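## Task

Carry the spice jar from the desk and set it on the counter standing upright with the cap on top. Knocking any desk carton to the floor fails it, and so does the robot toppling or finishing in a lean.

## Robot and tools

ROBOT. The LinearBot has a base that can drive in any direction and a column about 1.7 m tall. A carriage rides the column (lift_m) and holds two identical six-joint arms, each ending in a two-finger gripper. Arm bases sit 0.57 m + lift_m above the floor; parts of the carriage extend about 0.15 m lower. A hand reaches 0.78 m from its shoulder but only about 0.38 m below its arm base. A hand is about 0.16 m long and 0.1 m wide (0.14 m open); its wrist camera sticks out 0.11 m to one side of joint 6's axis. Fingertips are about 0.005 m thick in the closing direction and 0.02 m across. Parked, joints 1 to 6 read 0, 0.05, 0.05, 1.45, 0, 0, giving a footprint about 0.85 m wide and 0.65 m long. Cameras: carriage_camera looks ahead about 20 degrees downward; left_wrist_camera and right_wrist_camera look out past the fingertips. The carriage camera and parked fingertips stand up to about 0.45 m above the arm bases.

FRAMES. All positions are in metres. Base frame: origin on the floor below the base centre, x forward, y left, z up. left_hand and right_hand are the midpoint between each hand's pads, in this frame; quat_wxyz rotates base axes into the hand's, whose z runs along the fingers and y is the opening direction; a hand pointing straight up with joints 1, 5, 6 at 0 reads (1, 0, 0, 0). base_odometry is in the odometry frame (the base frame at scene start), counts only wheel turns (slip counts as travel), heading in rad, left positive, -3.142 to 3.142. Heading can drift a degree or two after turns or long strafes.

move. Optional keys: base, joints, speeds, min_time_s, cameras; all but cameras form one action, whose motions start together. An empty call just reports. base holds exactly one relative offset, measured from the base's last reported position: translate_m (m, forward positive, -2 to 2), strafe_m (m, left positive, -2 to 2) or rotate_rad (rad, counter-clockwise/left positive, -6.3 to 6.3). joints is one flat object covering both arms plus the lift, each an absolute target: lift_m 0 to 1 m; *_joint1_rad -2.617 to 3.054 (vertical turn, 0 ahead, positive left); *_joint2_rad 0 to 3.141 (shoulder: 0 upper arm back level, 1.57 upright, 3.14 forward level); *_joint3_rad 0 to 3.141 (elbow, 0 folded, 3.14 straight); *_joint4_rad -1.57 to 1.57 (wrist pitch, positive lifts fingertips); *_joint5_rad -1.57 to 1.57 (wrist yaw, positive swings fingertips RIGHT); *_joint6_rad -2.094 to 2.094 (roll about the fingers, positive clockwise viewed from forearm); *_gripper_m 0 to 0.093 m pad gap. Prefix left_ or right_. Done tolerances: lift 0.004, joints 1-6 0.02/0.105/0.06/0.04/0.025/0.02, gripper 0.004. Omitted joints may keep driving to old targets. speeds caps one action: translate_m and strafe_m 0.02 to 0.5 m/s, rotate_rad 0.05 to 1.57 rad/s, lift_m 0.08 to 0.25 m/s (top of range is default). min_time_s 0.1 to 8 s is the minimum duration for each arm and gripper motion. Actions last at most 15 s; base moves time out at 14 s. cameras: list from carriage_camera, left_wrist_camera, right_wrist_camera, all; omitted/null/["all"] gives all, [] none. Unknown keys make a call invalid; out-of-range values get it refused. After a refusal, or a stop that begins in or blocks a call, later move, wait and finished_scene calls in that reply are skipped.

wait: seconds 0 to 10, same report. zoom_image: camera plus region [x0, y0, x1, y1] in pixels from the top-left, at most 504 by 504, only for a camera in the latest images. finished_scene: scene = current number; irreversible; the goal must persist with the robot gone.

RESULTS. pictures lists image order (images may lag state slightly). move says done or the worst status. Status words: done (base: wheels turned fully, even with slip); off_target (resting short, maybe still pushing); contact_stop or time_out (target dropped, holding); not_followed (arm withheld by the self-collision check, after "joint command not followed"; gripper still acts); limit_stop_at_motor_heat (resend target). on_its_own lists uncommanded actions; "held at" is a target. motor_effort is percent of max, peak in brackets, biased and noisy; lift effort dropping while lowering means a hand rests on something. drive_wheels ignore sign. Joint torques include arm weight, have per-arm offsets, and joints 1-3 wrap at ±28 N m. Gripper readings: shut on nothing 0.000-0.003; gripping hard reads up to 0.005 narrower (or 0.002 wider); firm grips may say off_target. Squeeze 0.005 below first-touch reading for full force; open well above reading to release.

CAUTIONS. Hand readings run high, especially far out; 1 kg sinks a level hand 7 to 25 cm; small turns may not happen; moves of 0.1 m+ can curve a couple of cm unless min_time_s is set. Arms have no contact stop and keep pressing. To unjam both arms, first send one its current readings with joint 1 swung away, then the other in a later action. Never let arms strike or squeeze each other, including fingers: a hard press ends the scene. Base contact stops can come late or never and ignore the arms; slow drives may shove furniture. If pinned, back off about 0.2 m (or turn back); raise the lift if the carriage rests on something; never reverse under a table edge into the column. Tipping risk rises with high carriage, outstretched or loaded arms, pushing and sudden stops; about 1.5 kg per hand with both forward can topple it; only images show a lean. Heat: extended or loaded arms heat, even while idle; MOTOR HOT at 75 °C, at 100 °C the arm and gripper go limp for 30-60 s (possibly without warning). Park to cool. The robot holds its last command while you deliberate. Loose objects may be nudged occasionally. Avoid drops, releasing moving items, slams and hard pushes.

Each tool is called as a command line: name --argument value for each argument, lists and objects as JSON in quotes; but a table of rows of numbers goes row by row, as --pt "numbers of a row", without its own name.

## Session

move --joints '{"lift_m": 0.7}' --cameras '["carriage_camera"]'

move --base '{"rotate_rad": 1.57}' --cameras '["carriage_camera"]'

move --base '{"rotate_rad": 1.57}' --joints '{"lift_m": 0.8}' --cameras '["carriage_camera"]'

Scene clock: 2.13 s.
Joint torques (N m): left_arm=[0.65 4.36 5.9 -0.22 -0.13 -0.06] | right_arm=[-0.01 4.38 7.02 -0.14 -0.01 -0.12]
move: done
base_odometry: x=+0.000 y=+0.000 heading=+0.000
base_status: not commanded
joint_positions: lift_m=+0.700 left_joint1_rad=-0.017 left_joint2_rad=+0.038 left_joint3_rad=+0.047 left_joint4_rad=+1.430 left_joint5_rad=+0.018 left_joint6_rad=-0.006 left_gripper_m=+0.09396 right_joint1_rad=-0.013 right_joint2_rad=+0.048 right_joint3_rad=+0.042 right_joint4_rad=+1.441 right_joint5_rad=+0.022 right_joint6_rad=-0.023 right_gripper_m=+0.09396
joint_status: all done
motor_effort: lift_m=+31(38) drive_wheels=-3(4)
left_hand: x=+0.2657 y=+0.3054 z=+1.6838 quat_wxyz=(+0.998, +0.009, +0.066, -0.012) (m; base frame)
right_hand: x=+0.2676 y=-0.3133 z=+1.6825 quat_wxyz=(+0.997, +0.011, +0.068, -0.019) (m; base frame)
pictures: carriage_camera
Images, in order (width x height): carriage_camera 504x504.

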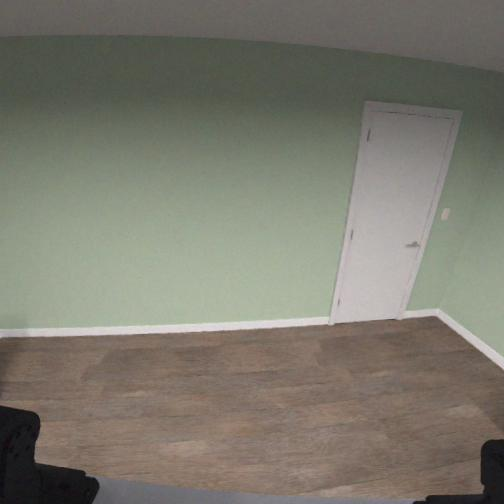

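Scene clock: 5.23 s.
Joint torques (N m): left_arm=[0.76 4.36 5.91 -0.22 -0.13 -0.05] | right_arm=[-0.01 4.38 7.02 -0.13 -0.02 -0.12]
move: done
base_odometry: x=+0.000 y=+0.000 heading=+1.569
base_status: done
joint_positions: lift_m=+0.700 left_joint1_rad=-0.017 left_joint2_rad=+0.038 left_joint3_rad=+0.047 left_joint4_rad=+1.430 left_joint5_rad=+0.017 left_joint6_rad=-0.006 left_gripper_m=+0.09397 right_joint1_rad=-0.013 right_joint2_rad=+0.048 right_joint3_rad=+0.042 right_joint4_rad=+1.440 right_joint5_rad=+0.022 right_joint6_rad=-0.023 right_gripper_m=+0.09397
joint_status: not commanded
motor_effort: lift_m=+31(31) drive_wheels=+5(18)
left_hand: x=+0.2657 y=+0.3055 z=+1.6838 quat_wxyz=(+0.998, +0.009, +0.066, -0.012) (m; base frame)
right_hand: x=+0.2678 y=-0.3133 z=+1.6825 quat_wxyz=(+0.997, +0.011, +0.068, -0.019) (m; base frame)
pictures: carriage_camera
Images, in order (width x height): carriage_camera 504x504.

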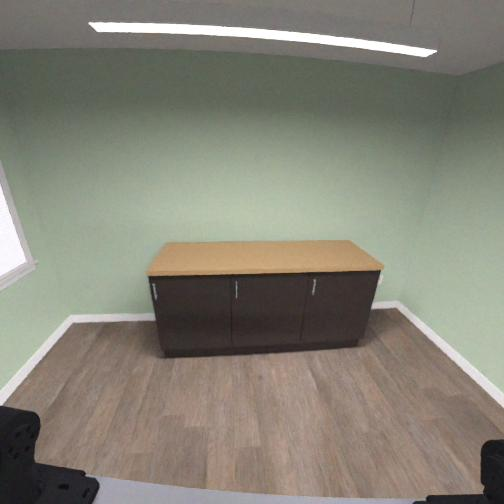

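Scene clock: 8.33 s.
Joint torques (N m): left_arm=[0.65 4.36 5.89 -0.21 -0.13 -0.06] | right_arm=[-0.03 4.37 7.02 -0.11 -0.01 -0.12]
move: done
base_odometry: x=+0.000 y=+0.000 heading=+3.139
base_status: done
joint_positions: lift_m=+0.800 left_joint1_rad=-0.017 left_joint2_rad=+0.038 left_joint3_rad=+0.047 left_joint4_rad=+1.429 left_joint5_rad=+0.017 left_joint6_rad=-0.006 left_gripper_m=+0.09398 right_joint1_rad=-0.013 right_joint2_rad=+0.048 right_joint3_rad=+0.042 right_joint4_rad=+1.440 right_joint5_rad=+0.022 right_joint6_rad=-0.023 right_gripper_m=+0.09398
joint_status: all done
motor_effort: lift_m=+31(37) drive_wheels=+7(13)
left_hand: x=+0.2658 y=+0.3055 z=+1.7838 quat_wxyz=(+0.998, +0.009, +0.066, -0.012) (m; base frame)
right_hand: x=+0.2678 y=-0.3133 z=+1.7825 quat_wxyz=(+0.997, +0.011, +0.068, -0.019) (m; base frame)
pictures: carriage_camera
Images, in order (width x height): carriage_camera 504x504.

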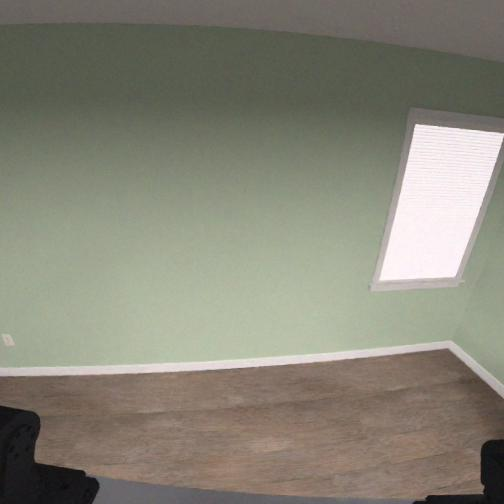

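move --base '{"rotate_rad": 1.57}' --cameras '["carriage_camera"]'

zoom_image --camera "carriage_camera" --region '[100, 250, 440, 420]'

Scene clock: 17.47 s.
Joint torques (N m): left_arm=[0.5 4.33 5.9 -0.21 -0.12 -0.04] | right_arm=[-0.02 4.37 7.04 -0.13 -0.01 -0.12]
move: done
base_odometry: x=+0.000 y=+0.000 heading=-1.575
base_status: done
joint_positions: lift_m=+0.800 left_joint1_rad=-0.017 left_joint2_rad=+0.038 left_joint3_rad=+0.047 left_joint4_rad=+1.429 left_joint5_rad=+0.017 left_joint6_rad=-0.006 left_gripper_m=+0.09398 right_joint1_rad=-0.013 right_joint2_rad=+0.048 right_joint3_rad=+0.042 right_joint4_rad=+1.440 right_joint5_rad=+0.022 right_joint6_rad=-0.023 right_gripper_m=+0.09398
joint_status: not commanded
motor_effort: lift_m=+31(31) drive_wheels=+7(14)
left_hand: x=+0.2658 y=+0.3055 z=+1.7838 quat_wxyz=(+0.998, +0.009, +0.066, -0.012) (m; base frame)
right_hand: x=+0.2679 y=-0.3133 z=+1.7825 quat_wxyz=(+0.997, +0.011, +0.068, -0.019) (m; base frame)
pictures: carriage_camera
Images, in order (width x height): carriage_camera 504x504.

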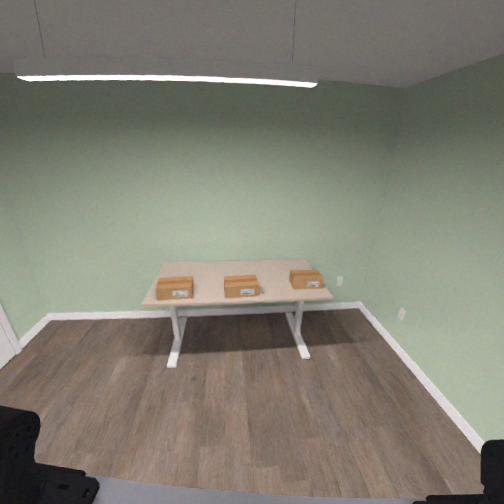

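Scaled by 1.482 from the camera's 504x504 image, which has a finer 720x720 frame.

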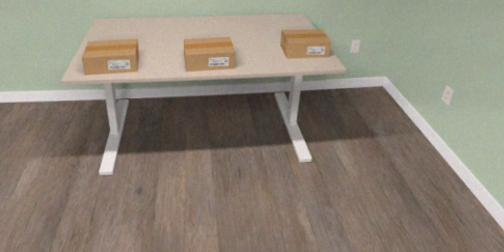

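move --base '{"rotate_rad": 0.05}' --cameras '[]'

move --base '{"translate_m": 0.9}' --cameras '["carriage_camera"]'

zoom_image --camera "carriage_camera" --region '[60, 290, 460, 500]'

Scene clock: 28.73 s.
Joint torques (N m): left_arm=[0.64 4.37 5.93 -0.22 -0.12 -0.05] | right_arm=[-0.01 4.4 7.05 -0.12 -0.01 -0.11]
move: done
base_odometry: x=+0.000 y=+0.000 heading=-1.525
base_status: done
joint_positions: lift_m=+0.800 left_joint1_rad=-0.017 left_joint2_rad=+0.038 left_joint3_rad=+0.047 left_joint4_rad=+1.429 left_joint5_rad=+0.017 left_joint6_rad=-0.006 left_gripper_m=+0.09398 right_joint1_rad=-0.013 right_joint2_rad=+0.048 right_joint3_rad=+0.042 right_joint4_rad=+1.440 right_joint5_rad=+0.022 right_joint6_rad=-0.023 right_gripper_m=+0.09398
joint_status: not commanded
motor_effort: lift_m=+31(31) drive_wheels=+6(11)
left_hand: x=+0.2659 y=+0.3055 z=+1.7837 quat_wxyz=(+0.998, +0.009, +0.066, -0.012) (m; base frame)
right_hand: x=+0.2679 y=-0.3133 z=+1.7825 quat_wxyz=(+0.997, +0.011, +0.068, -0.019) (m; base frame)
pictures: none
No camera images: "cameras" was empty.

Scene clock: 32.83 s.
Joint torques (N m): left_arm=[0.62 4.38 5.98 -0.21 -0.12 -0.06] | right_arm=[-0.01 4.4 7.04 -0.09 -0.01 -0.12]
move: done
base_odometry: x=+0.042 y=-0.899 heading=-1.524
base_status: done
joint_positions: lift_m=+0.800 left_joint1_rad=-0.017 left_joint2_rad=+0.038 left_joint3_rad=+0.047 left_joint4_rad=+1.428 left_joint5_rad=+0.017 left_joint6_rad=-0.006 left_gripper_m=+0.09398 right_joint1_rad=-0.013 right_joint2_rad=+0.048 right_joint3_rad=+0.042 right_joint4_rad=+1.438 right_joint5_rad=+0.022 right_joint6_rad=-0.023 right_gripper_m=+0.09398
joint_status: not commanded
motor_effort: lift_m=+31(31) drive_wheels=-12(24)
left_hand: x=+0.2662 y=+0.3055 z=+1.7837 quat_wxyz=(+0.998, +0.009, +0.067, -0.012) (m; base frame)
right_hand: x=+0.2684 y=-0.3133 z=+1.7824 quat_wxyz=(+0.997, +0.011, +0.069, -0.019) (m; base frame)
pictures: carriage_camera
Images, in order (width x height): carriage_camera 504x504.

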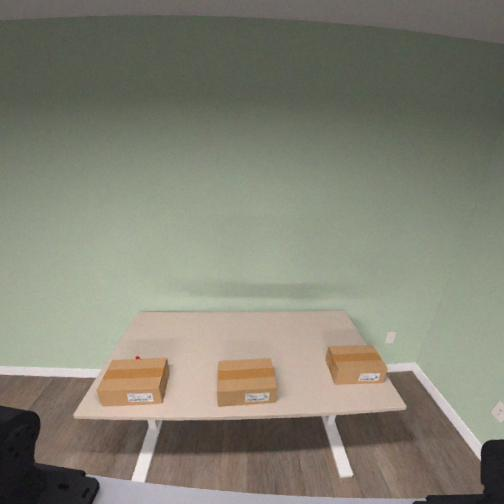

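Scaled by 1.260 from the camera's 504x504 image, which has a finer 720x720 frame.

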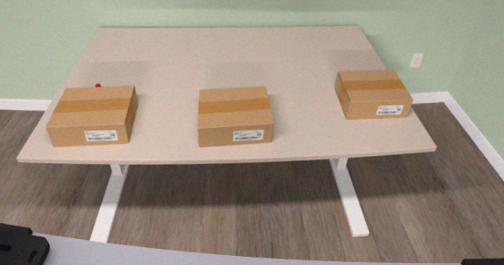

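zoom_image --camera "carriage_camera" --region '[80, 330, 200, 430]'

Scaled by 4.200 from the camera's 504x504 image, which has a finer 720x720 frame.

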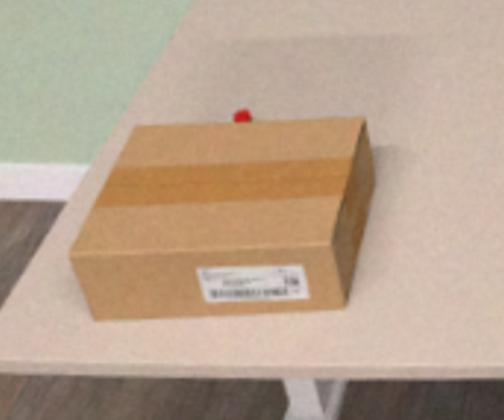

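move --base '{"strafe_m": 0.33}' --joints '{"left_joint1_rad": 0.0, "left_joint2_rad": 2.8615, "left_joint3_rad": 1.8646, "left_joint4_rad": -0.5739, "left_joint5_rad": 0, "left_joint6_rad": 0}' --min_time_s 3 --cameras '[]'

move --base '{"translate_m": 0.35}' --speeds '{"translate_m": 0.3}' --cameras '["carriage_camera", "left_wrist_camera"]'

zoom_image --camera "carriage_camera" --region '[100, 330, 260, 490]'

Scene clock: 52.73 s.
Joint torques (N m): left_arm=[0.85 -14.69 7.17 0.38 -0.2 0.02] | right_arm=[0.03 4.37 7.05 -0.1 -0.01 -0.14]
move: done
base_odometry: x=+0.372 y=-0.884 heading=-1.525
base_status: done
joint_positions: lift_m=+0.800 left_joint1_rad=-0.004 left_joint2_rad=+2.844 left_joint3_rad=+1.845 left_joint4_rad=-0.559 left_joint5_rad=+0.007 left_joint6_rad=-0.006 left_gripper_m=+0.09398 right_joint1_rad=-0.013 right_joint2_rad=+0.048 right_joint3_rad=+0.042 right_joint4_rad=+1.438 right_joint5_rad=+0.022 right_joint6_rad=-0.023 right_gripper_m=+0.09398
joint_status: all done
motor_effort: lift_m=+31(31) drive_wheels=-6(12)
left_hand: x=+0.6912 y=+0.3061 z=+1.1257 quat_wxyz=(+0.006, -0.001, +1.000, -0.004) (m; base frame)
right_hand: x=+0.2684 y=-0.3133 z=+1.7824 quat_wxyz=(+0.997, +0.011, +0.069, -0.019) (m; base frame)
pictures: none
No camera images: "cameras" was empty.

Scene clock: 55.40 s.
Joint torques (N m): left_arm=[0.8 -14.68 7.09 0.49 -0.19 0.03] | right_arm=[-0.02 4.38 7.08 -0.08 -0.01 -0.12]
move: done
base_odometry: x=+0.389 y=-1.234 heading=-1.524
base_status: done
joint_positions: lift_m=+0.800 left_joint1_rad=-0.004 left_joint2_rad=+2.844 left_joint3_rad=+1.845 left_joint4_rad=-0.567 left_joint5_rad=+0.007 left_joint6_rad=-0.006 left_gripper_m=+0.09398 right_joint1_rad=-0.013 right_joint2_rad=+0.048 right_joint3_rad=+0.042 right_joint4_rad=+1.437 right_joint5_rad=+0.022 right_joint6_rad=-0.023 right_gripper_m=+0.09398
joint_status: not commanded
motor_effort: lift_m=+31(31) drive_wheels=-9(15)
left_hand: x=+0.6891 y=+0.3062 z=+1.1257 quat_wxyz=(+0.002, -0.001, +1.000, -0.003) (m; base frame)
right_hand: x=+0.2686 y=-0.3133 z=+1.7824 quat_wxyz=(+0.997, +0.011, +0.070, -0.019) (m; base frame)
pictures: carriage_camera, left_wrist_camera
Images, in order (width x height): carriage_camera 504x504, left_wrist_camera 504x504.

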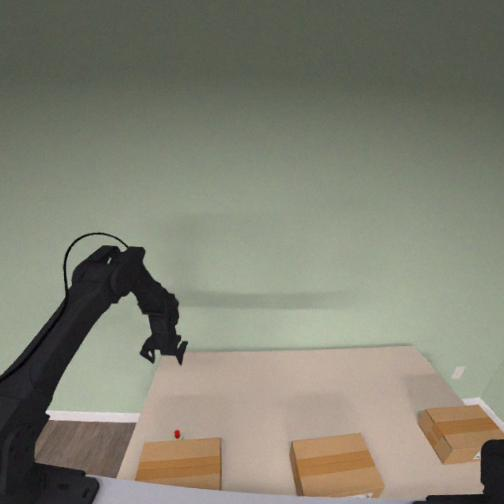

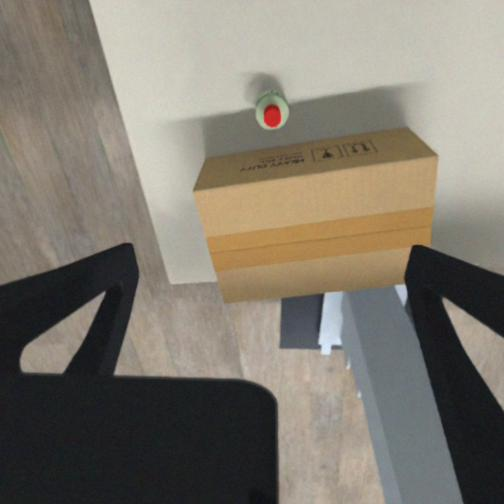

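Scaled by 3.150 from the camera's 504x504 image, which has a finer 720x720 frame.

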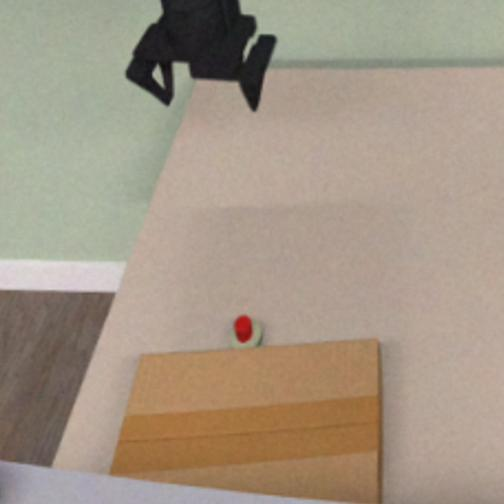

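move --base '{"translate_m": -0.027}' --joints '{"lift_m": 0.6}' --speeds '{"translate_m": 0.1}' --cameras '["carriage_camera", "left_wrist_camera"]'

zoom_image --camera "left_wrist_camera" --region '[170, 60, 370, 260]'

Scene clock: 65.30 s.
Joint torques (N m): left_arm=[0.83 -15.86 6.05 0.53 -0.19 0.03] | right_arm=[0.01 4.36 7.02 -0.12 -0.01 -0.13]
move: done
base_odometry: x=+0.388 y=-1.207 heading=-1.523
base_status: done
joint_positions: lift_m=+0.600 left_joint1_rad=-0.003 left_joint2_rad=+2.857 left_joint3_rad=+1.854 left_joint4_rad=-0.571 left_joint5_rad=+0.006 left_joint6_rad=-0.006 left_gripper_m=+0.09398 right_joint1_rad=-0.013 right_joint2_rad=+0.047 right_joint3_rad=+0.042 right_joint4_rad=+1.440 right_joint5_rad=+0.022 right_joint6_rad=-0.023 right_gripper_m=+0.09398
joint_status: all done
motor_effort: lift_m=+28(28) drive_wheels=+0(14)
left_hand: x=+0.6879 y=+0.3064 z=+0.9222 quat_wxyz=(-0.001, -0.001, +1.000, -0.003) (m; base frame)
right_hand: x=+0.2678 y=-0.3133 z=+1.5828 quat_wxyz=(+0.997, +0.011, +0.068, -0.019) (m; base frame)
pictures: carriage_camera, left_wrist_camera
Images, in order (width x height): carriage_camera 504x504, left_wrist_camera 504x504.

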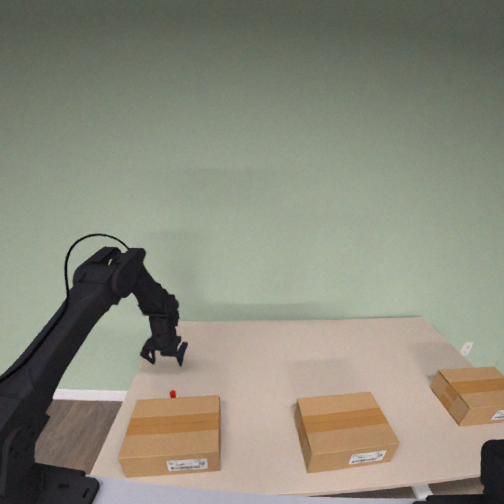

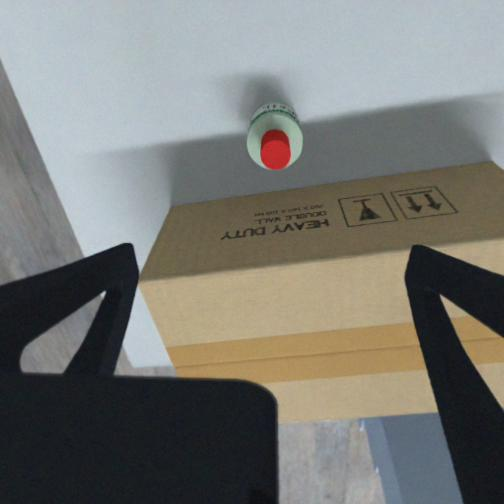

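Scaled by 2.520 from the camera's 504x504 image, which has a finer 720x720 frame.

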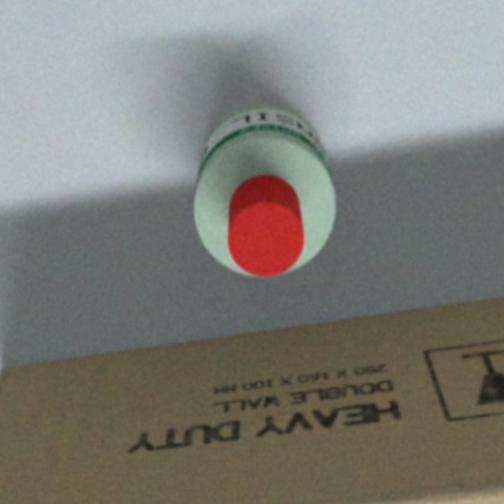

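move --joints '{"lift_m": 0.5}' --speeds '{"lift_m": 0.12}' --cameras '["carriage_camera", "left_wrist_camera"]'

zoom_image --camera "carriage_camera" --region '[110, 300, 250, 440]'

Scene clock: 95.30 s.
Joint torques (N m): left_arm=[0.79 -16.13 5.98 0.54 -0.2 0.02] | right_arm=[-0.01 4.34 6.98 -0.11 -0.01 -0.12]
move: done
base_odometry: x=+0.388 y=-1.207 heading=-1.523
base_status: not commanded
joint_positions: lift_m=+0.500 left_joint1_rad=-0.003 left_joint2_rad=+2.858 left_joint3_rad=+1.855 left_joint4_rad=-0.572 left_joint5_rad=+0.006 left_joint6_rad=-0.006 left_gripper_m=+0.09398 right_joint1_rad=-0.013 right_joint2_rad=+0.047 right_joint3_rad=+0.042 right_joint4_rad=+1.440 right_joint5_rad=+0.022 right_joint6_rad=-0.023 right_gripper_m=+0.09398
joint_status: all done
motor_effort: lift_m=+28(29) drive_wheels=-3(6)
left_hand: x=+0.6876 y=+0.3064 z=+0.8219 quat_wxyz=(-0.002, -0.001, +1.000, -0.003) (m; base frame)
right_hand: x=+0.2678 y=-0.3133 z=+1.4828 quat_wxyz=(+0.997, +0.011, +0.068, -0.019) (m; base frame)
pictures: carriage_camera, left_wrist_camera
Images, in order (width x height): carriage_camera 504x504, left_wrist_camera 504x504.

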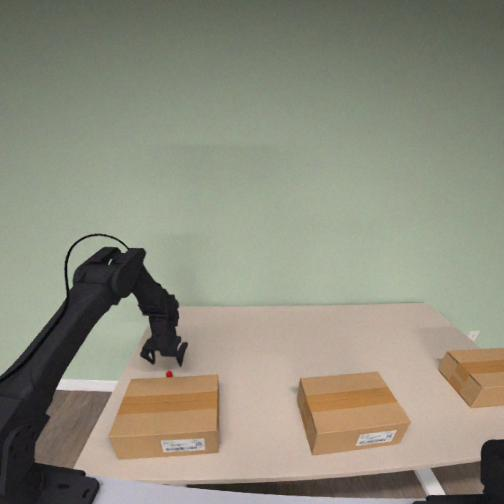

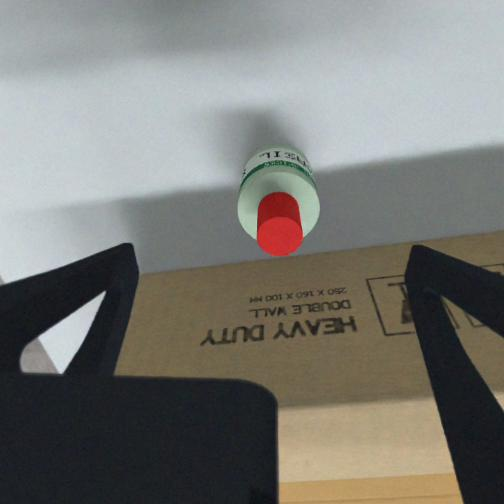

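Scaled by 3.600 from the camera's 504x504 image, which has a finer 720x720 frame.

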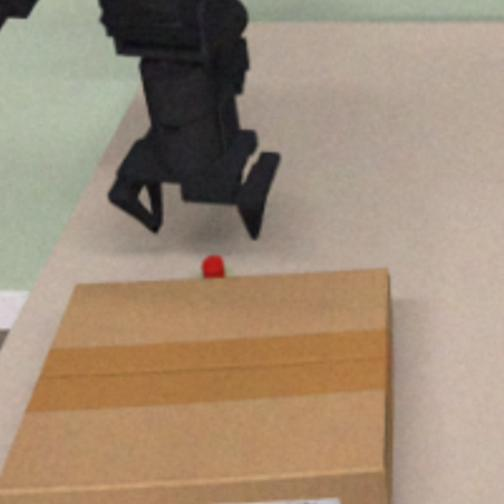

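move --joints '{"lift_m": 0.452, "left_joint1_rad": -0.012}' --speeds '{"lift_m": 0.08}' --cameras '["carriage_camera", "left_wrist_camera"]'

zoom_image --camera "carriage_camera" --region '[110, 300, 250, 440]'

Scene clock: 106.67 s.
Joint torques (N m): left_arm=[0.25 -15.99 6.05 0.52 -0.19 0.02] | right_arm=[-0.01 4.4 7.02 -0.11 -0.01 -0.11]
move: done
base_odometry: x=+0.388 y=-1.207 heading=-1.523
base_status: not commanded
joint_positions: lift_m=+0.452 left_joint1_rad=-0.008 left_joint2_rad=+2.858 left_joint3_rad=+1.856 left_joint4_rad=-0.572 left_joint5_rad=+0.006 left_joint6_rad=-0.006 left_gripper_m=+0.09398 right_joint1_rad=-0.013 right_joint2_rad=+0.047 right_joint3_rad=+0.042 right_joint4_rad=+1.440 right_joint5_rad=+0.022 right_joint6_rad=-0.023 right_gripper_m=+0.09398
joint_status: all done
motor_effort: lift_m=+27(28) drive_wheels=-3(5)
left_hand: x=+0.6876 y=+0.3044 z=+0.7739 quat_wxyz=(-0.002, +0.001, +1.000, -0.003) (m; base frame)
right_hand: x=+0.2678 y=-0.3133 z=+1.4348 quat_wxyz=(+0.997, +0.011, +0.068, -0.019) (m; base frame)
pictures: carriage_camera, left_wrist_camera
Images, in order (width x height): carriage_camera 504x504, left_wrist_camera 504x504.

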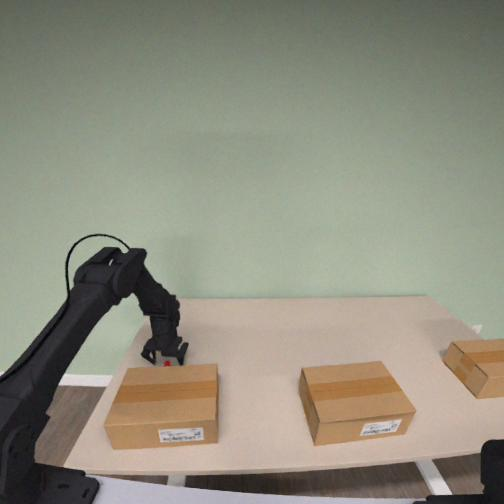

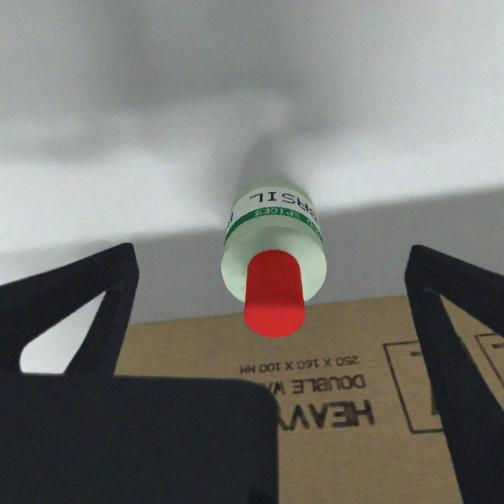

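Scaled by 3.600 from the camera's 504x504 image, which has a finer 720x720 frame.

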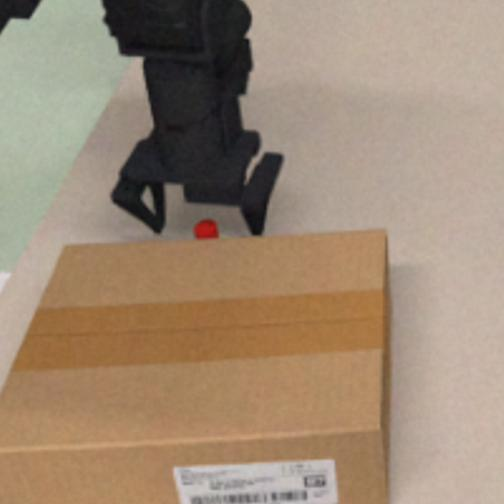

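move --joints '{"lift_m": 0.443}' --speeds '{"lift_m": 0.08}' --cameras '[]'

move --joints '{"left_gripper_m": 0.033}' --min_time_s 2 --cameras '["carriage_camera", "left_wrist_camera"]'

Scene clock: 114.80 s.
Joint torques (N m): left_arm=[0.46 -16.21 5.96 0.53 -0.19 0.03] | right_arm=[0.03 4.38 7.01 -0.12 -0.01 -0.12]
move: done
base_odometry: x=+0.388 y=-1.207 heading=-1.523
base_status: not commanded
joint_positions: lift_m=+0.443 left_joint1_rad=-0.008 left_joint2_rad=+2.860 left_joint3_rad=+1.856 left_joint4_rad=-0.572 left_joint5_rad=+0.006 left_joint6_rad=-0.006 left_gripper_m=+0.09398 right_joint1_rad=-0.013 right_joint2_rad=+0.047 right_joint3_rad=+0.042 right_joint4_rad=+1.440 right_joint5_rad=+0.022 right_joint6_rad=-0.023 right_gripper_m=+0.09398
joint_status: all done
motor_effort: lift_m=+28(29) drive_wheels=-1(6)
left_hand: x=+0.6870 y=+0.3044 z=+0.7640 quat_wxyz=(-0.003, +0.001, +1.000, -0.003) (m; base frame)
right_hand: x=+0.2678 y=-0.3133 z=+1.4258 quat_wxyz=(+0.997, +0.011, +0.068, -0.019) (m; base frame)
pictures: none
No camera images: "cameras" was empty.

Scene clock: 117.10 s.
Joint torques (N m): left_arm=[0.24 -16.23 5.96 0.53 -0.19 0.02] | right_arm=[-0.02 4.38 7.02 -0.13 -0.02 -0.12]
move: done
base_odometry: x=+0.388 y=-1.207 heading=-1.523
base_status: not commanded
joint_positions: lift_m=+0.443 left_joint1_rad=-0.008 left_joint2_rad=+2.860 left_joint3_rad=+1.856 left_joint4_rad=-0.572 left_joint5_rad=+0.006 left_joint6_rad=-0.006 left_gripper_m=+0.03323 right_joint1_rad=-0.013 right_joint2_rad=+0.047 right_joint3_rad=+0.042 right_joint4_rad=+1.440 right_joint5_rad=+0.022 right_joint6_rad=-0.023 right_gripper_m=+0.09398
joint_status: all done
motor_effort: lift_m=+28(28) drive_wheels=-1(5)
left_hand: x=+0.6870 y=+0.3044 z=+0.7640 quat_wxyz=(-0.003, +0.001, +1.000, -0.003) (m; base frame)
right_hand: x=+0.2678 y=-0.3133 z=+1.4258 quat_wxyz=(+0.997, +0.011, +0.068, -0.019) (m; base frame)
pictures: carriage_camera, left_wrist_camera
Images, in order (width x height): carriage_camera 504x504, left_wrist_camera 504x504.

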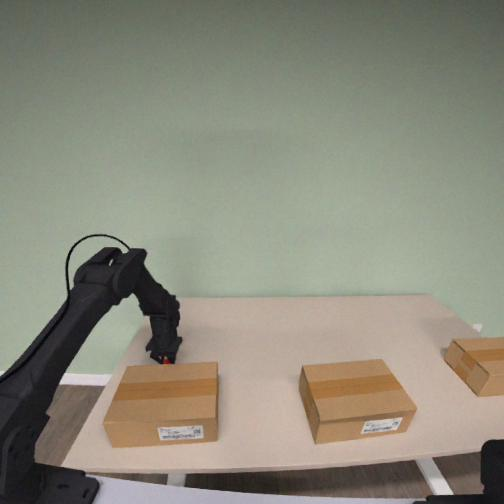

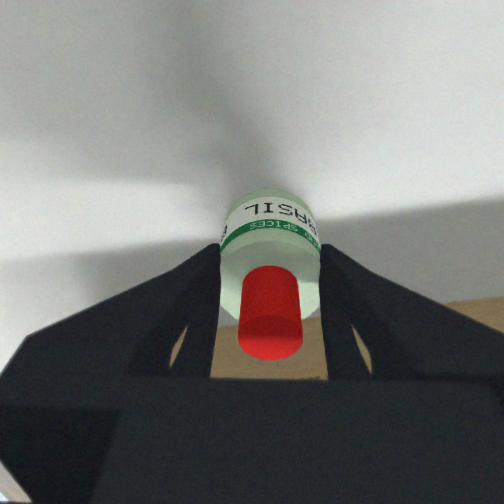

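move --joints '{"left_gripper_m": 0.026}' --min_time_s 1 --cameras '["left_wrist_camera"]'

Scene clock: 121.87 s.
Joint torques (N m): left_arm=[0.25 -16.24 5.91 0.53 -0.19 0.02] | right_arm=[0.02 4.4 7.05 -0.12 -0.02 -0.12]
move: off_target
base_odometry: x=+0.388 y=-1.207 heading=-1.523
base_status: not commanded
joint_positions: lift_m=+0.443 left_joint1_rad=-0.008 left_joint2_rad=+2.860 left_joint3_rad=+1.856 left_joint4_rad=-0.572 left_joint5_rad=+0.006 left_joint6_rad=-0.006 left_gripper_m=+0.03304 right_joint1_rad=-0.013 right_joint2_rad=+0.047 right_joint3_rad=+0.042 right_joint4_rad=+1.440 right_joint5_rad=+0.022 right_joint6_rad=-0.023 right_gripper_m=+0.09398
joint_status: left_gripper_m off_target (ended at +0.03304, target +0.02600)
motor_effort: lift_m=+28(28) drive_wheels=+2(2)
left_hand: x=+0.6870 y=+0.3044 z=+0.7640 quat_wxyz=(-0.003, +0.001, +1.000, -0.003) (m; base frame)
right_hand: x=+0.2678 y=-0.3133 z=+1.4258 quat_wxyz=(+0.997, +0.011, +0.068, -0.019) (m; base frame)
pictures: left_wrist_camera
Images, in order (width x height): left_wrist_camera 504x504.

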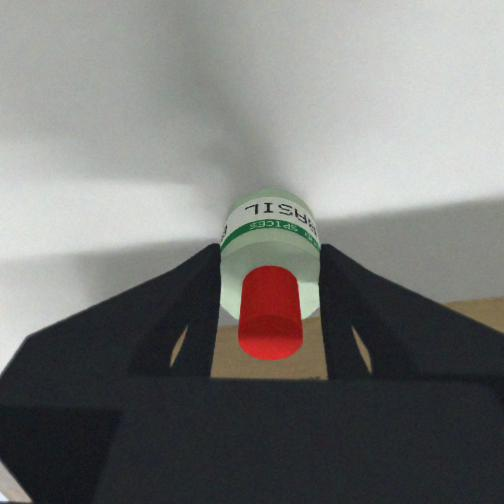

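move --joints '{"lift_m": 0.62}' --speeds '{"lift_m": 0.15}' --cameras '["left_wrist_camera"]'

move --base '{"translate_m": -0.5}' --joints '{"lift_m": 0.75}' --speeds '{"translate_m": 0.35}' --cameras '["carriage_camera"]'

move --base '{"rotate_rad": -3.125}' --joints '{"left_joint1_rad": 0.0, "left_joint2_rad": 1.4, "left_joint3_rad": 1.3, "left_joint4_rad": -1.47}' --min_time_s 3 --cameras '["left_wrist_camera"]'

move --base '{"translate_m": 1.4}' --joints '{"lift_m": 0.8}' --cameras '["carriage_camera", "left_wrist_camera"]'

Scene clock: 136.83 s.
Joint torques (N m): left_arm=[0.25 -16.4 5.96 0.52 -0.19 0.02] | right_arm=[0.03 4.36 7.04 -0.12 -0.02 -0.11]
move: done
base_odometry: x=+0.388 y=-1.207 heading=-1.523
base_status: not commanded
joint_positions: lift_m=+0.620 left_joint1_rad=-0.008 left_joint2_rad=+2.862 left_joint3_rad=+1.856 left_joint4_rad=-0.572 left_joint5_rad=+0.006 left_joint6_rad=-0.006 left_gripper_m=+0.03302 right_joint1_rad=-0.013 right_joint2_rad=+0.047 right_joint3_rad=+0.042 right_joint4_rad=+1.440 right_joint5_rad=+0.022 right_joint6_rad=-0.023 right_gripper_m=+0.09398
joint_status: all done
motor_effort: lift_m=+30(38) drive_wheels=+0(7)
left_hand: x=+0.6865 y=+0.3044 z=+0.9401 quat_wxyz=(-0.004, +0.001, +1.000, -0.003) (m; base frame)
right_hand: x=+0.2678 y=-0.3133 z=+1.6026 quat_wxyz=(+0.997, +0.011, +0.068, -0.019) (m; base frame)
pictures: left_wrist_camera
Images, in order (width x height): left_wrist_camera 504x504.

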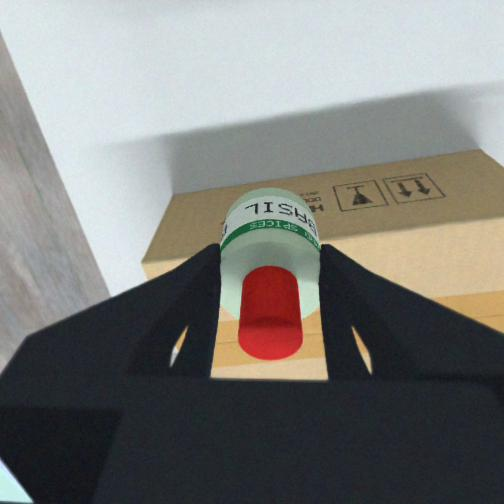

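Scene clock: 139.97 s.
Joint torques (N m): left_arm=[0.29 -16.44 5.87 0.48 -0.17 0.03] | right_arm=[0.03 4.36 6.98 -0.13 -0.01 -0.12]
move: done
base_odometry: x=+0.364 y=-0.707 heading=-1.523
base_status: done
joint_positions: lift_m=+0.750 left_joint1_rad=-0.008 left_joint2_rad=+2.862 left_joint3_rad=+1.856 left_joint4_rad=-0.571 left_joint5_rad=+0.006 left_joint6_rad=-0.006 left_gripper_m=+0.03302 right_joint1_rad=-0.013 right_joint2_rad=+0.047 right_joint3_rad=+0.042 right_joint4_rad=+1.440 right_joint5_rad=+0.022 right_joint6_rad=-0.023 right_gripper_m=+0.09398
joint_status: all done
motor_effort: lift_m=+31(38) drive_wheels=+0(15)
left_hand: x=+0.6871 y=+0.3043 z=+1.0700 quat_wxyz=(-0.003, +0.001, +1.000, -0.003) (m; base frame)
right_hand: x=+0.2678 y=-0.3133 z=+1.7325 quat_wxyz=(+0.997, +0.011, +0.068, -0.019) (m; base frame)
pictures: carriage_camera
Images, in order (width x height): carriage_camera 504x504.

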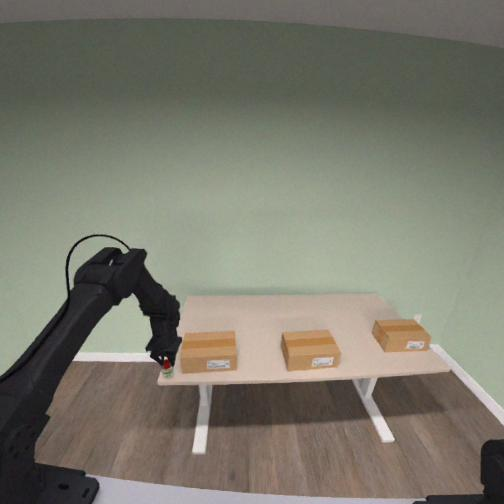

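Scene clock: 144.23 s.
Joint torques (N m): left_arm=[0.79 -7.62 5.38 0.45 -0.15 0.02] | right_arm=[0.01 4.38 7.06 -0.12 0 -0.12]
move: done
base_odometry: x=+0.364 y=-0.707 heading=+1.635
base_status: done
joint_positions: lift_m=+0.750 left_joint1_rad=-0.003 left_joint2_rad=+1.419 left_joint3_rad=+1.314 left_joint4_rad=-1.456 left_joint5_rad=+0.003 left_joint6_rad=-0.006 left_gripper_m=+0.03302 right_joint1_rad=-0.013 right_joint2_rad=+0.047 right_joint3_rad=+0.042 right_joint4_rad=+1.440 right_joint5_rad=+0.022 right_joint6_rad=-0.023 right_gripper_m=+0.09400
joint_status: all done
motor_effort: lift_m=+31(31) drive_wheels=+7(17)
left_hand: x=+0.4652 y=+0.3079 z=+1.4669 quat_wxyz=(+0.005, -0.001, +1.000, -0.001) (m; base frame)
right_hand: x=+0.2678 y=-0.3133 z=+1.7325 quat_wxyz=(+0.997, +0.011, +0.068, -0.019) (m; base frame)
pictures: left_wrist_camera
Images, in order (width x height): left_wrist_camera 504x504.

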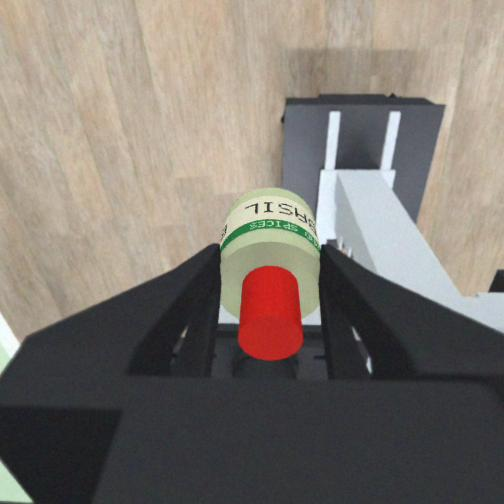

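Scene clock: 149.43 s.
Joint torques (N m): left_arm=[0.8 -6.35 5.91 0.54 -0.14 0.02] | right_arm=[0.01 4.42 7.05 -0.11 -0.01 -0.12]
move: done
base_odometry: x=+0.276 y=+0.690 heading=+1.634
base_status: done
joint_positions: lift_m=+0.800 left_joint1_rad=-0.003 left_joint2_rad=+1.407 left_joint3_rad=+1.307 left_joint4_rad=-1.465 left_joint5_rad=+0.002 left_joint6_rad=-0.006 left_gripper_m=+0.03302 right_joint1_rad=-0.013 right_joint2_rad=+0.047 right_joint3_rad=+0.042 right_joint4_rad=+1.440 right_joint5_rad=+0.022 right_joint6_rad=-0.023 right_gripper_m=+0.09400
joint_status: all done
motor_effort: lift_m=+31(37) drive_wheels=-12(25)
left_hand: x=+0.4608 y=+0.3080 z=+1.5177 quat_wxyz=(+0.003, -0.001, +1.000, -0.001) (m; base frame)
right_hand: x=+0.2678 y=-0.3133 z=+1.7825 quat_wxyz=(+0.997, +0.011, +0.068, -0.019) (m; base frame)
pictures: carriage_camera, left_wrist_camera
Images, in order (width x height): carriage_camera 504x504, left_wrist_camera 504x504.

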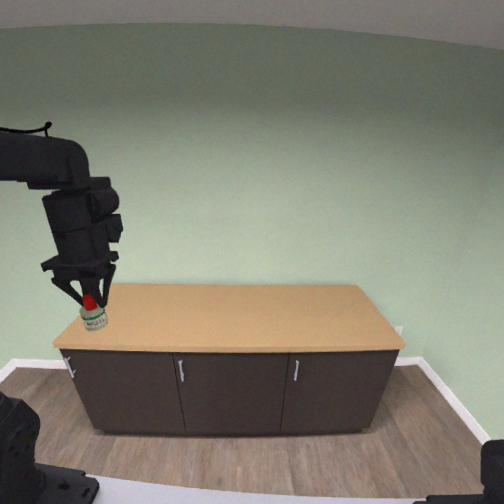

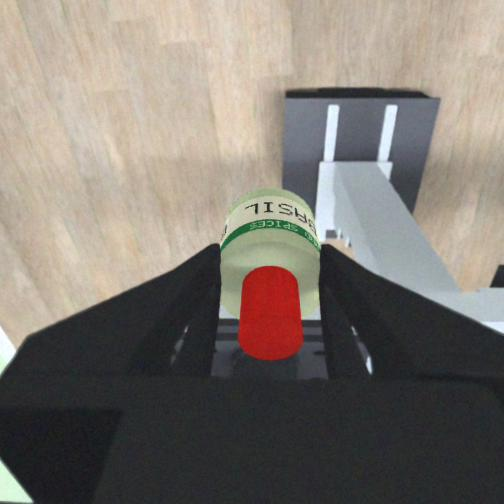

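move --base '{"translate_m": 0.52}' --joints '{"left_joint1_rad": 0.0, "left_joint2_rad": 2.8615, "left_joint3_rad": 1.8646, "left_joint4_rad": -0.565}' --speeds '{"translate_m": 0.25}' --min_time_s 3.5 --cameras '["carriage_camera"]'

move --joints '{"lift_m": 0.665}' --speeds '{"lift_m": 0.15}' --cameras '["carriage_camera", "left_wrist_camera"]'

Scene clock: 162.20 s.
Joint torques (N m): left_arm=[0.76 -14.5 7.21 0.7 -0.15 0.01] | right_arm=[0.02 4.38 7.02 -0.14 -0.02 -0.13]
move: done
base_odometry: x=+0.244 y=+1.209 heading=+1.633
base_status: done
joint_positions: lift_m=+0.800 left_joint1_rad=-0.002 left_joint2_rad=+2.843 left_joint3_rad=+1.844 left_joint4_rad=-0.577 left_joint5_rad=+0.002 left_joint6_rad=-0.006 left_gripper_m=+0.03302 right_joint1_rad=-0.013 right_joint2_rad=+0.047 right_joint3_rad=+0.042 right_joint4_rad=+1.441 right_joint5_rad=+0.022 right_joint6_rad=-0.023 right_gripper_m=+0.09400
joint_status: all done
motor_effort: lift_m=+31(31) drive_wheels=-12(19)
left_hand: x=+0.6868 y=+0.3075 z=+1.1261 quat_wxyz=(-0.003, -0.002, +1.000, -0.001) (m; base frame)
right_hand: x=+0.2676 y=-0.3133 z=+1.7825 quat_wxyz=(+0.997, +0.011, +0.068, -0.019) (m; base frame)
pictures: carriage_camera
Images, in order (width x height): carriage_camera 504x504.

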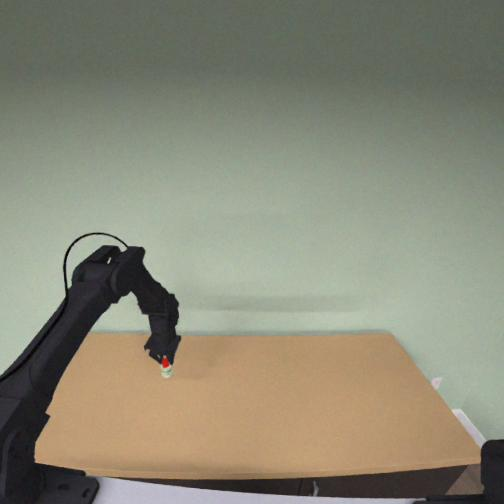

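Scene clock: 163.53 s.
Joint torques (N m): left_arm=[0.76 -15.62 6.48 0.64 -0.15 0.02] | right_arm=[-0.01 4.37 6.97 -0.13 0 -0.12]
move: done
base_odometry: x=+0.244 y=+1.209 heading=+1.633
base_status: not commanded
joint_positions: lift_m=+0.665 left_joint1_rad=-0.002 left_joint2_rad=+2.855 left_joint3_rad=+1.851 left_joint4_rad=-0.570 left_joint5_rad=+0.002 left_joint6_rad=-0.006 left_gripper_m=+0.03302 right_joint1_rad=-0.013 right_joint2_rad=+0.047 right_joint3_rad=+0.042 right_joint4_rad=+1.441 right_joint5_rad=+0.022 right_joint6_rad=-0.023 right_gripper_m=+0.09400
joint_status: all done
motor_effort: lift_m=+28(29) drive_wheels=-11(14)
left_hand: x=+0.6871 y=+0.3075 z=+0.9873 quat_wxyz=(-0.002, -0.002, +1.000, -0.001) (m; base frame)
right_hand: x=+0.2676 y=-0.3133 z=+1.6478 quat_wxyz=(+0.997, +0.011, +0.068, -0.019) (m; base frame)
pictures: carriage_camera, left_wrist_camera
Images, in order (width x height): carriage_camera 504x504, left_wrist_camera 504x504.

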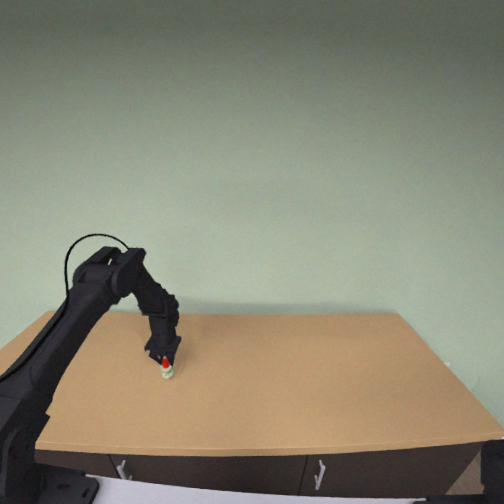

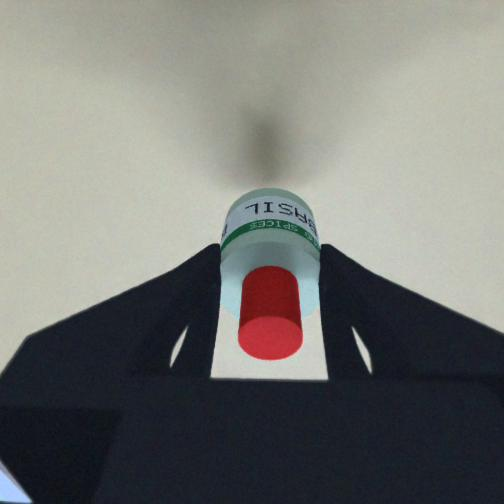

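move --joints '{"lift_m": 0.643}' --speeds '{"lift_m": 0.08}' --cameras '["left_wrist_camera"]'

move --joints '{"lift_m": 0.637}' --speeds '{"lift_m": 0.08}' --cameras '["left_wrist_camera"]'

Scene clock: 169.50 s.
Joint torques (N m): left_arm=[0.83 -15.75 6.39 0.61 -0.15 0.02] | right_arm=[-0.02 4.4 7.02 -0.14 -0.01 -0.12]
move: done
base_odometry: x=+0.244 y=+1.209 heading=+1.633
base_status: not commanded
joint_positions: lift_m=+0.643 left_joint1_rad=-0.002 left_joint2_rad=+2.856 left_joint3_rad=+1.852 left_joint4_rad=-0.567 left_joint5_rad=+0.002 left_joint6_rad=-0.006 left_gripper_m=+0.03302 right_joint1_rad=-0.013 right_joint2_rad=+0.047 right_joint3_rad=+0.042 right_joint4_rad=+1.441 right_joint5_rad=+0.022 right_joint6_rad=-0.023 right_gripper_m=+0.09400
joint_status: all done
motor_effort: lift_m=+28(28) drive_wheels=-10(12)
left_hand: x=+0.6883 y=+0.3075 z=+0.9652 quat_wxyz=(+0.000, -0.002, +1.000, -0.001) (m; base frame)
right_hand: x=+0.2676 y=-0.3133 z=+1.6258 quat_wxyz=(+0.997, +0.011, +0.068, -0.019) (m; base frame)
pictures: left_wrist_camera
Images, in order (width x height): left_wrist_camera 504x504.

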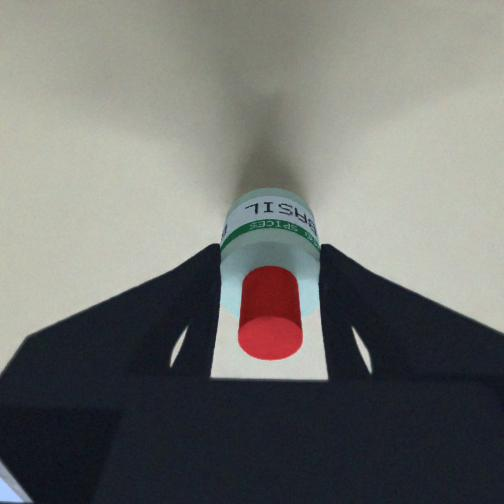

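Scene clock: 169.93 s.
Joint torques (N m): left_arm=[0.95 -16.16 6.19 0.53 -0.15 0.01] | right_arm=[-0.01 4.37 7.04 -0.14 0 -0.12]
move: done
base_odometry: x=+0.244 y=+1.209 heading=+1.633
base_status: not commanded
joint_positions: lift_m=+0.637 left_joint1_rad=-0.002 left_joint2_rad=+2.859 left_joint3_rad=+1.854 left_joint4_rad=-0.566 left_joint5_rad=+0.002 left_joint6_rad=-0.006 left_gripper_m=+0.03302 right_joint1_rad=-0.013 right_joint2_rad=+0.047 right_joint3_rad=+0.042 right_joint4_rad=+1.441 right_joint5_rad=+0.022 right_joint6_rad=-0.023 right_gripper_m=+0.09400
joint_status: all done
motor_effort: lift_m=+28(30) drive_wheels=-10(11)
left_hand: x=+0.6882 y=+0.3075 z=+0.9582 quat_wxyz=(+0.000, -0.002, +1.000, -0.001) (m; base frame)
right_hand: x=+0.2676 y=-0.3133 z=+1.6198 quat_wxyz=(+0.997, +0.011, +0.068, -0.019) (m; base frame)
pictures: left_wrist_camera
Images, in order (width x height): left_wrist_camera 504x504.

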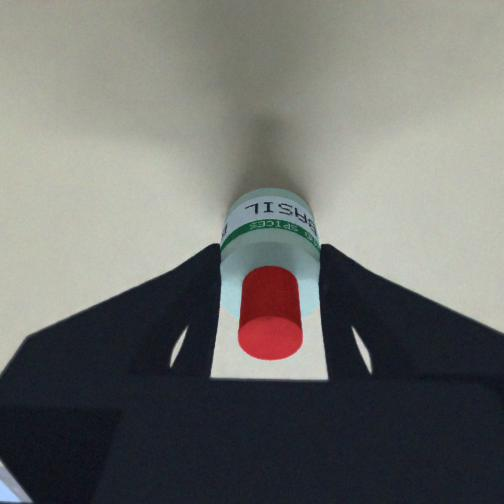

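move --joints '{"lift_m": 0.632}' --speeds '{"lift_m": 0.08}' --cameras '[]'

move --joints '{"lift_m": 0.627}' --speeds '{"lift_m": 0.08}' --cameras '["left_wrist_camera"]'

Scene clock: 174.33 s.
Joint torques (N m): left_arm=[0.81 -16.03 5.93 0.53 -0.12 0.01] | right_arm=[0.03 4.36 7.04 -0.13 -0.02 -0.11]
move: done
base_odometry: x=+0.244 y=+1.209 heading=+1.633
base_status: not commanded
joint_positions: lift_m=+0.632 left_joint1_rad=-0.002 left_joint2_rad=+2.859 left_joint3_rad=+1.856 left_joint4_rad=-0.563 left_joint5_rad=+0.002 left_joint6_rad=-0.006 left_gripper_m=+0.03302 right_joint1_rad=-0.013 right_joint2_rad=+0.047 right_joint3_rad=+0.042 right_joint4_rad=+1.441 right_joint5_rad=+0.022 right_joint6_rad=-0.023 right_gripper_m=+0.09400
joint_status: all done
motor_effort: lift_m=+26(27) drive_wheels=+6(12)
left_hand: x=+0.6901 y=+0.3075 z=+0.9538 quat_wxyz=(+0.003, -0.002, +1.000, -0.001) (m; base frame)
right_hand: x=+0.2676 y=-0.3133 z=+1.6149 quat_wxyz=(+0.997, +0.011, +0.068, -0.019) (m; base frame)
pictures: none
No camera images: "cameras" was empty.

Scene clock: 174.77 s.
Joint torques (N m): left_arm=[0.81 -15.41 5.57 0.74 -0.18 0.01] | right_arm=[0.01 4.4 7.05 -0.13 -0.01 -0.11]
move: done
base_odometry: x=+0.244 y=+1.209 heading=+1.633
base_status: not commanded
joint_positions: lift_m=+0.627 left_joint1_rad=-0.002 left_joint2_rad=+2.851 left_joint3_rad=+1.860 left_joint4_rad=-0.581 left_joint5_rad=+0.002 left_joint6_rad=-0.006 left_gripper_m=+0.03302 right_joint1_rad=-0.013 right_joint2_rad=+0.047 right_joint3_rad=+0.042 right_joint4_rad=+1.441 right_joint5_rad=+0.022 right_joint6_rad=-0.023 right_gripper_m=+0.09400
joint_status: all done
motor_effort: lift_m=+25(26) drive_wheels=+6(10)
left_hand: x=+0.6897 y=+0.3075 z=+0.9529 quat_wxyz=(-0.001, -0.002, +1.000, -0.001) (m; base frame)
right_hand: x=+0.2676 y=-0.3133 z=+1.6101 quat_wxyz=(+0.997, +0.011, +0.068, -0.019) (m; base frame)
pictures: left_wrist_camera
Images, in order (width x height): left_wrist_camera 504x504.

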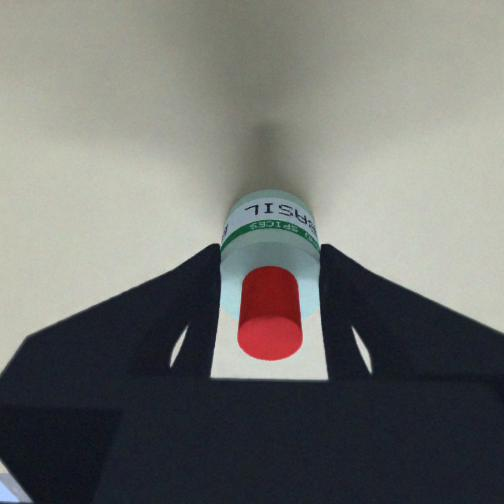

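move --joints '{"lift_m": 0.631}' --speeds '{"lift_m": 0.08}' --cameras '[]'

move --joints '{"left_gripper_m": 0.085}' --min_time_s 3 --cameras '["left_wrist_camera"]'

Scene clock: 180.30 s.
Joint torques (N m): left_arm=[0.8 -15.5 5.57 0.61 -0.13 0.01] | right_arm=[0.03 4.38 7.06 -0.12 -0.01 -0.12]
move: done
base_odometry: x=+0.244 y=+1.209 heading=+1.633
base_status: not commanded
joint_positions: lift_m=+0.631 left_joint1_rad=-0.002 left_joint2_rad=+2.853 left_joint3_rad=+1.860 left_joint4_rad=-0.571 left_joint5_rad=+0.002 left_joint6_rad=-0.006 left_gripper_m=+0.03302 right_joint1_rad=-0.013 right_joint2_rad=+0.047 right_joint3_rad=+0.042 right_joint4_rad=+1.441 right_joint5_rad=+0.022 right_joint6_rad=-0.023 right_gripper_m=+0.09400
joint_status: all done
motor_effort: lift_m=+31(37) drive_wheels=+6(11)
left_hand: x=+0.6919 y=+0.3075 z=+0.9559 quat_wxyz=(+0.004, -0.002, +1.000, -0.001) (m; base frame)
right_hand: x=+0.2676 y=-0.3133 z=+1.6135 quat_wxyz=(+0.997, +0.011, +0.068, -0.019) (m; base frame)
pictures: none
No camera images: "cameras" was empty.

Scene clock: 183.60 s.
Joint torques (N m): left_arm=[0.79 -15.53 5.6 0.66 -0.14 0.01] | right_arm=[-0.01 4.38 7.05 -0.12 -0.01 -0.12]
move: done
base_odometry: x=+0.244 y=+1.209 heading=+1.633
base_status: not commanded
joint_positions: lift_m=+0.631 left_joint1_rad=-0.002 left_joint2_rad=+2.853 left_joint3_rad=+1.860 left_joint4_rad=-0.571 left_joint5_rad=+0.002 left_joint6_rad=-0.006 left_gripper_m=+0.08492 right_joint1_rad=-0.013 right_joint2_rad=+0.047 right_joint3_rad=+0.042 right_joint4_rad=+1.441 right_joint5_rad=+0.022 right_joint6_rad=-0.023 right_gripper_m=+0.09400
joint_status: all done
motor_effort: lift_m=+31(32) drive_wheels=+6(9)
left_hand: x=+0.6919 y=+0.3075 z=+0.9559 quat_wxyz=(+0.004, -0.002, +1.000, -0.001) (m; base frame)
right_hand: x=+0.2676 y=-0.3133 z=+1.6135 quat_wxyz=(+0.997, +0.011, +0.068, -0.019) (m; base frame)
pictures: left_wrist_camera
Images, in order (width x height): left_wrist_camera 504x504.

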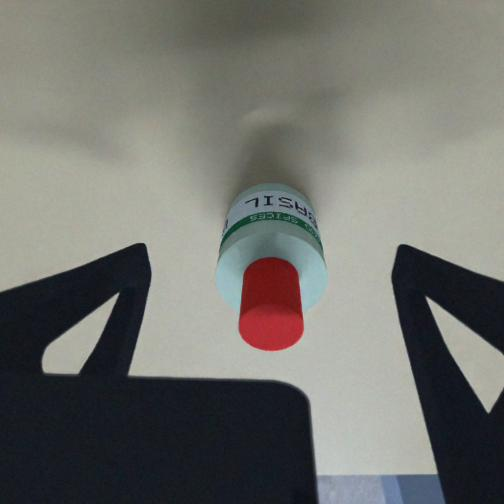

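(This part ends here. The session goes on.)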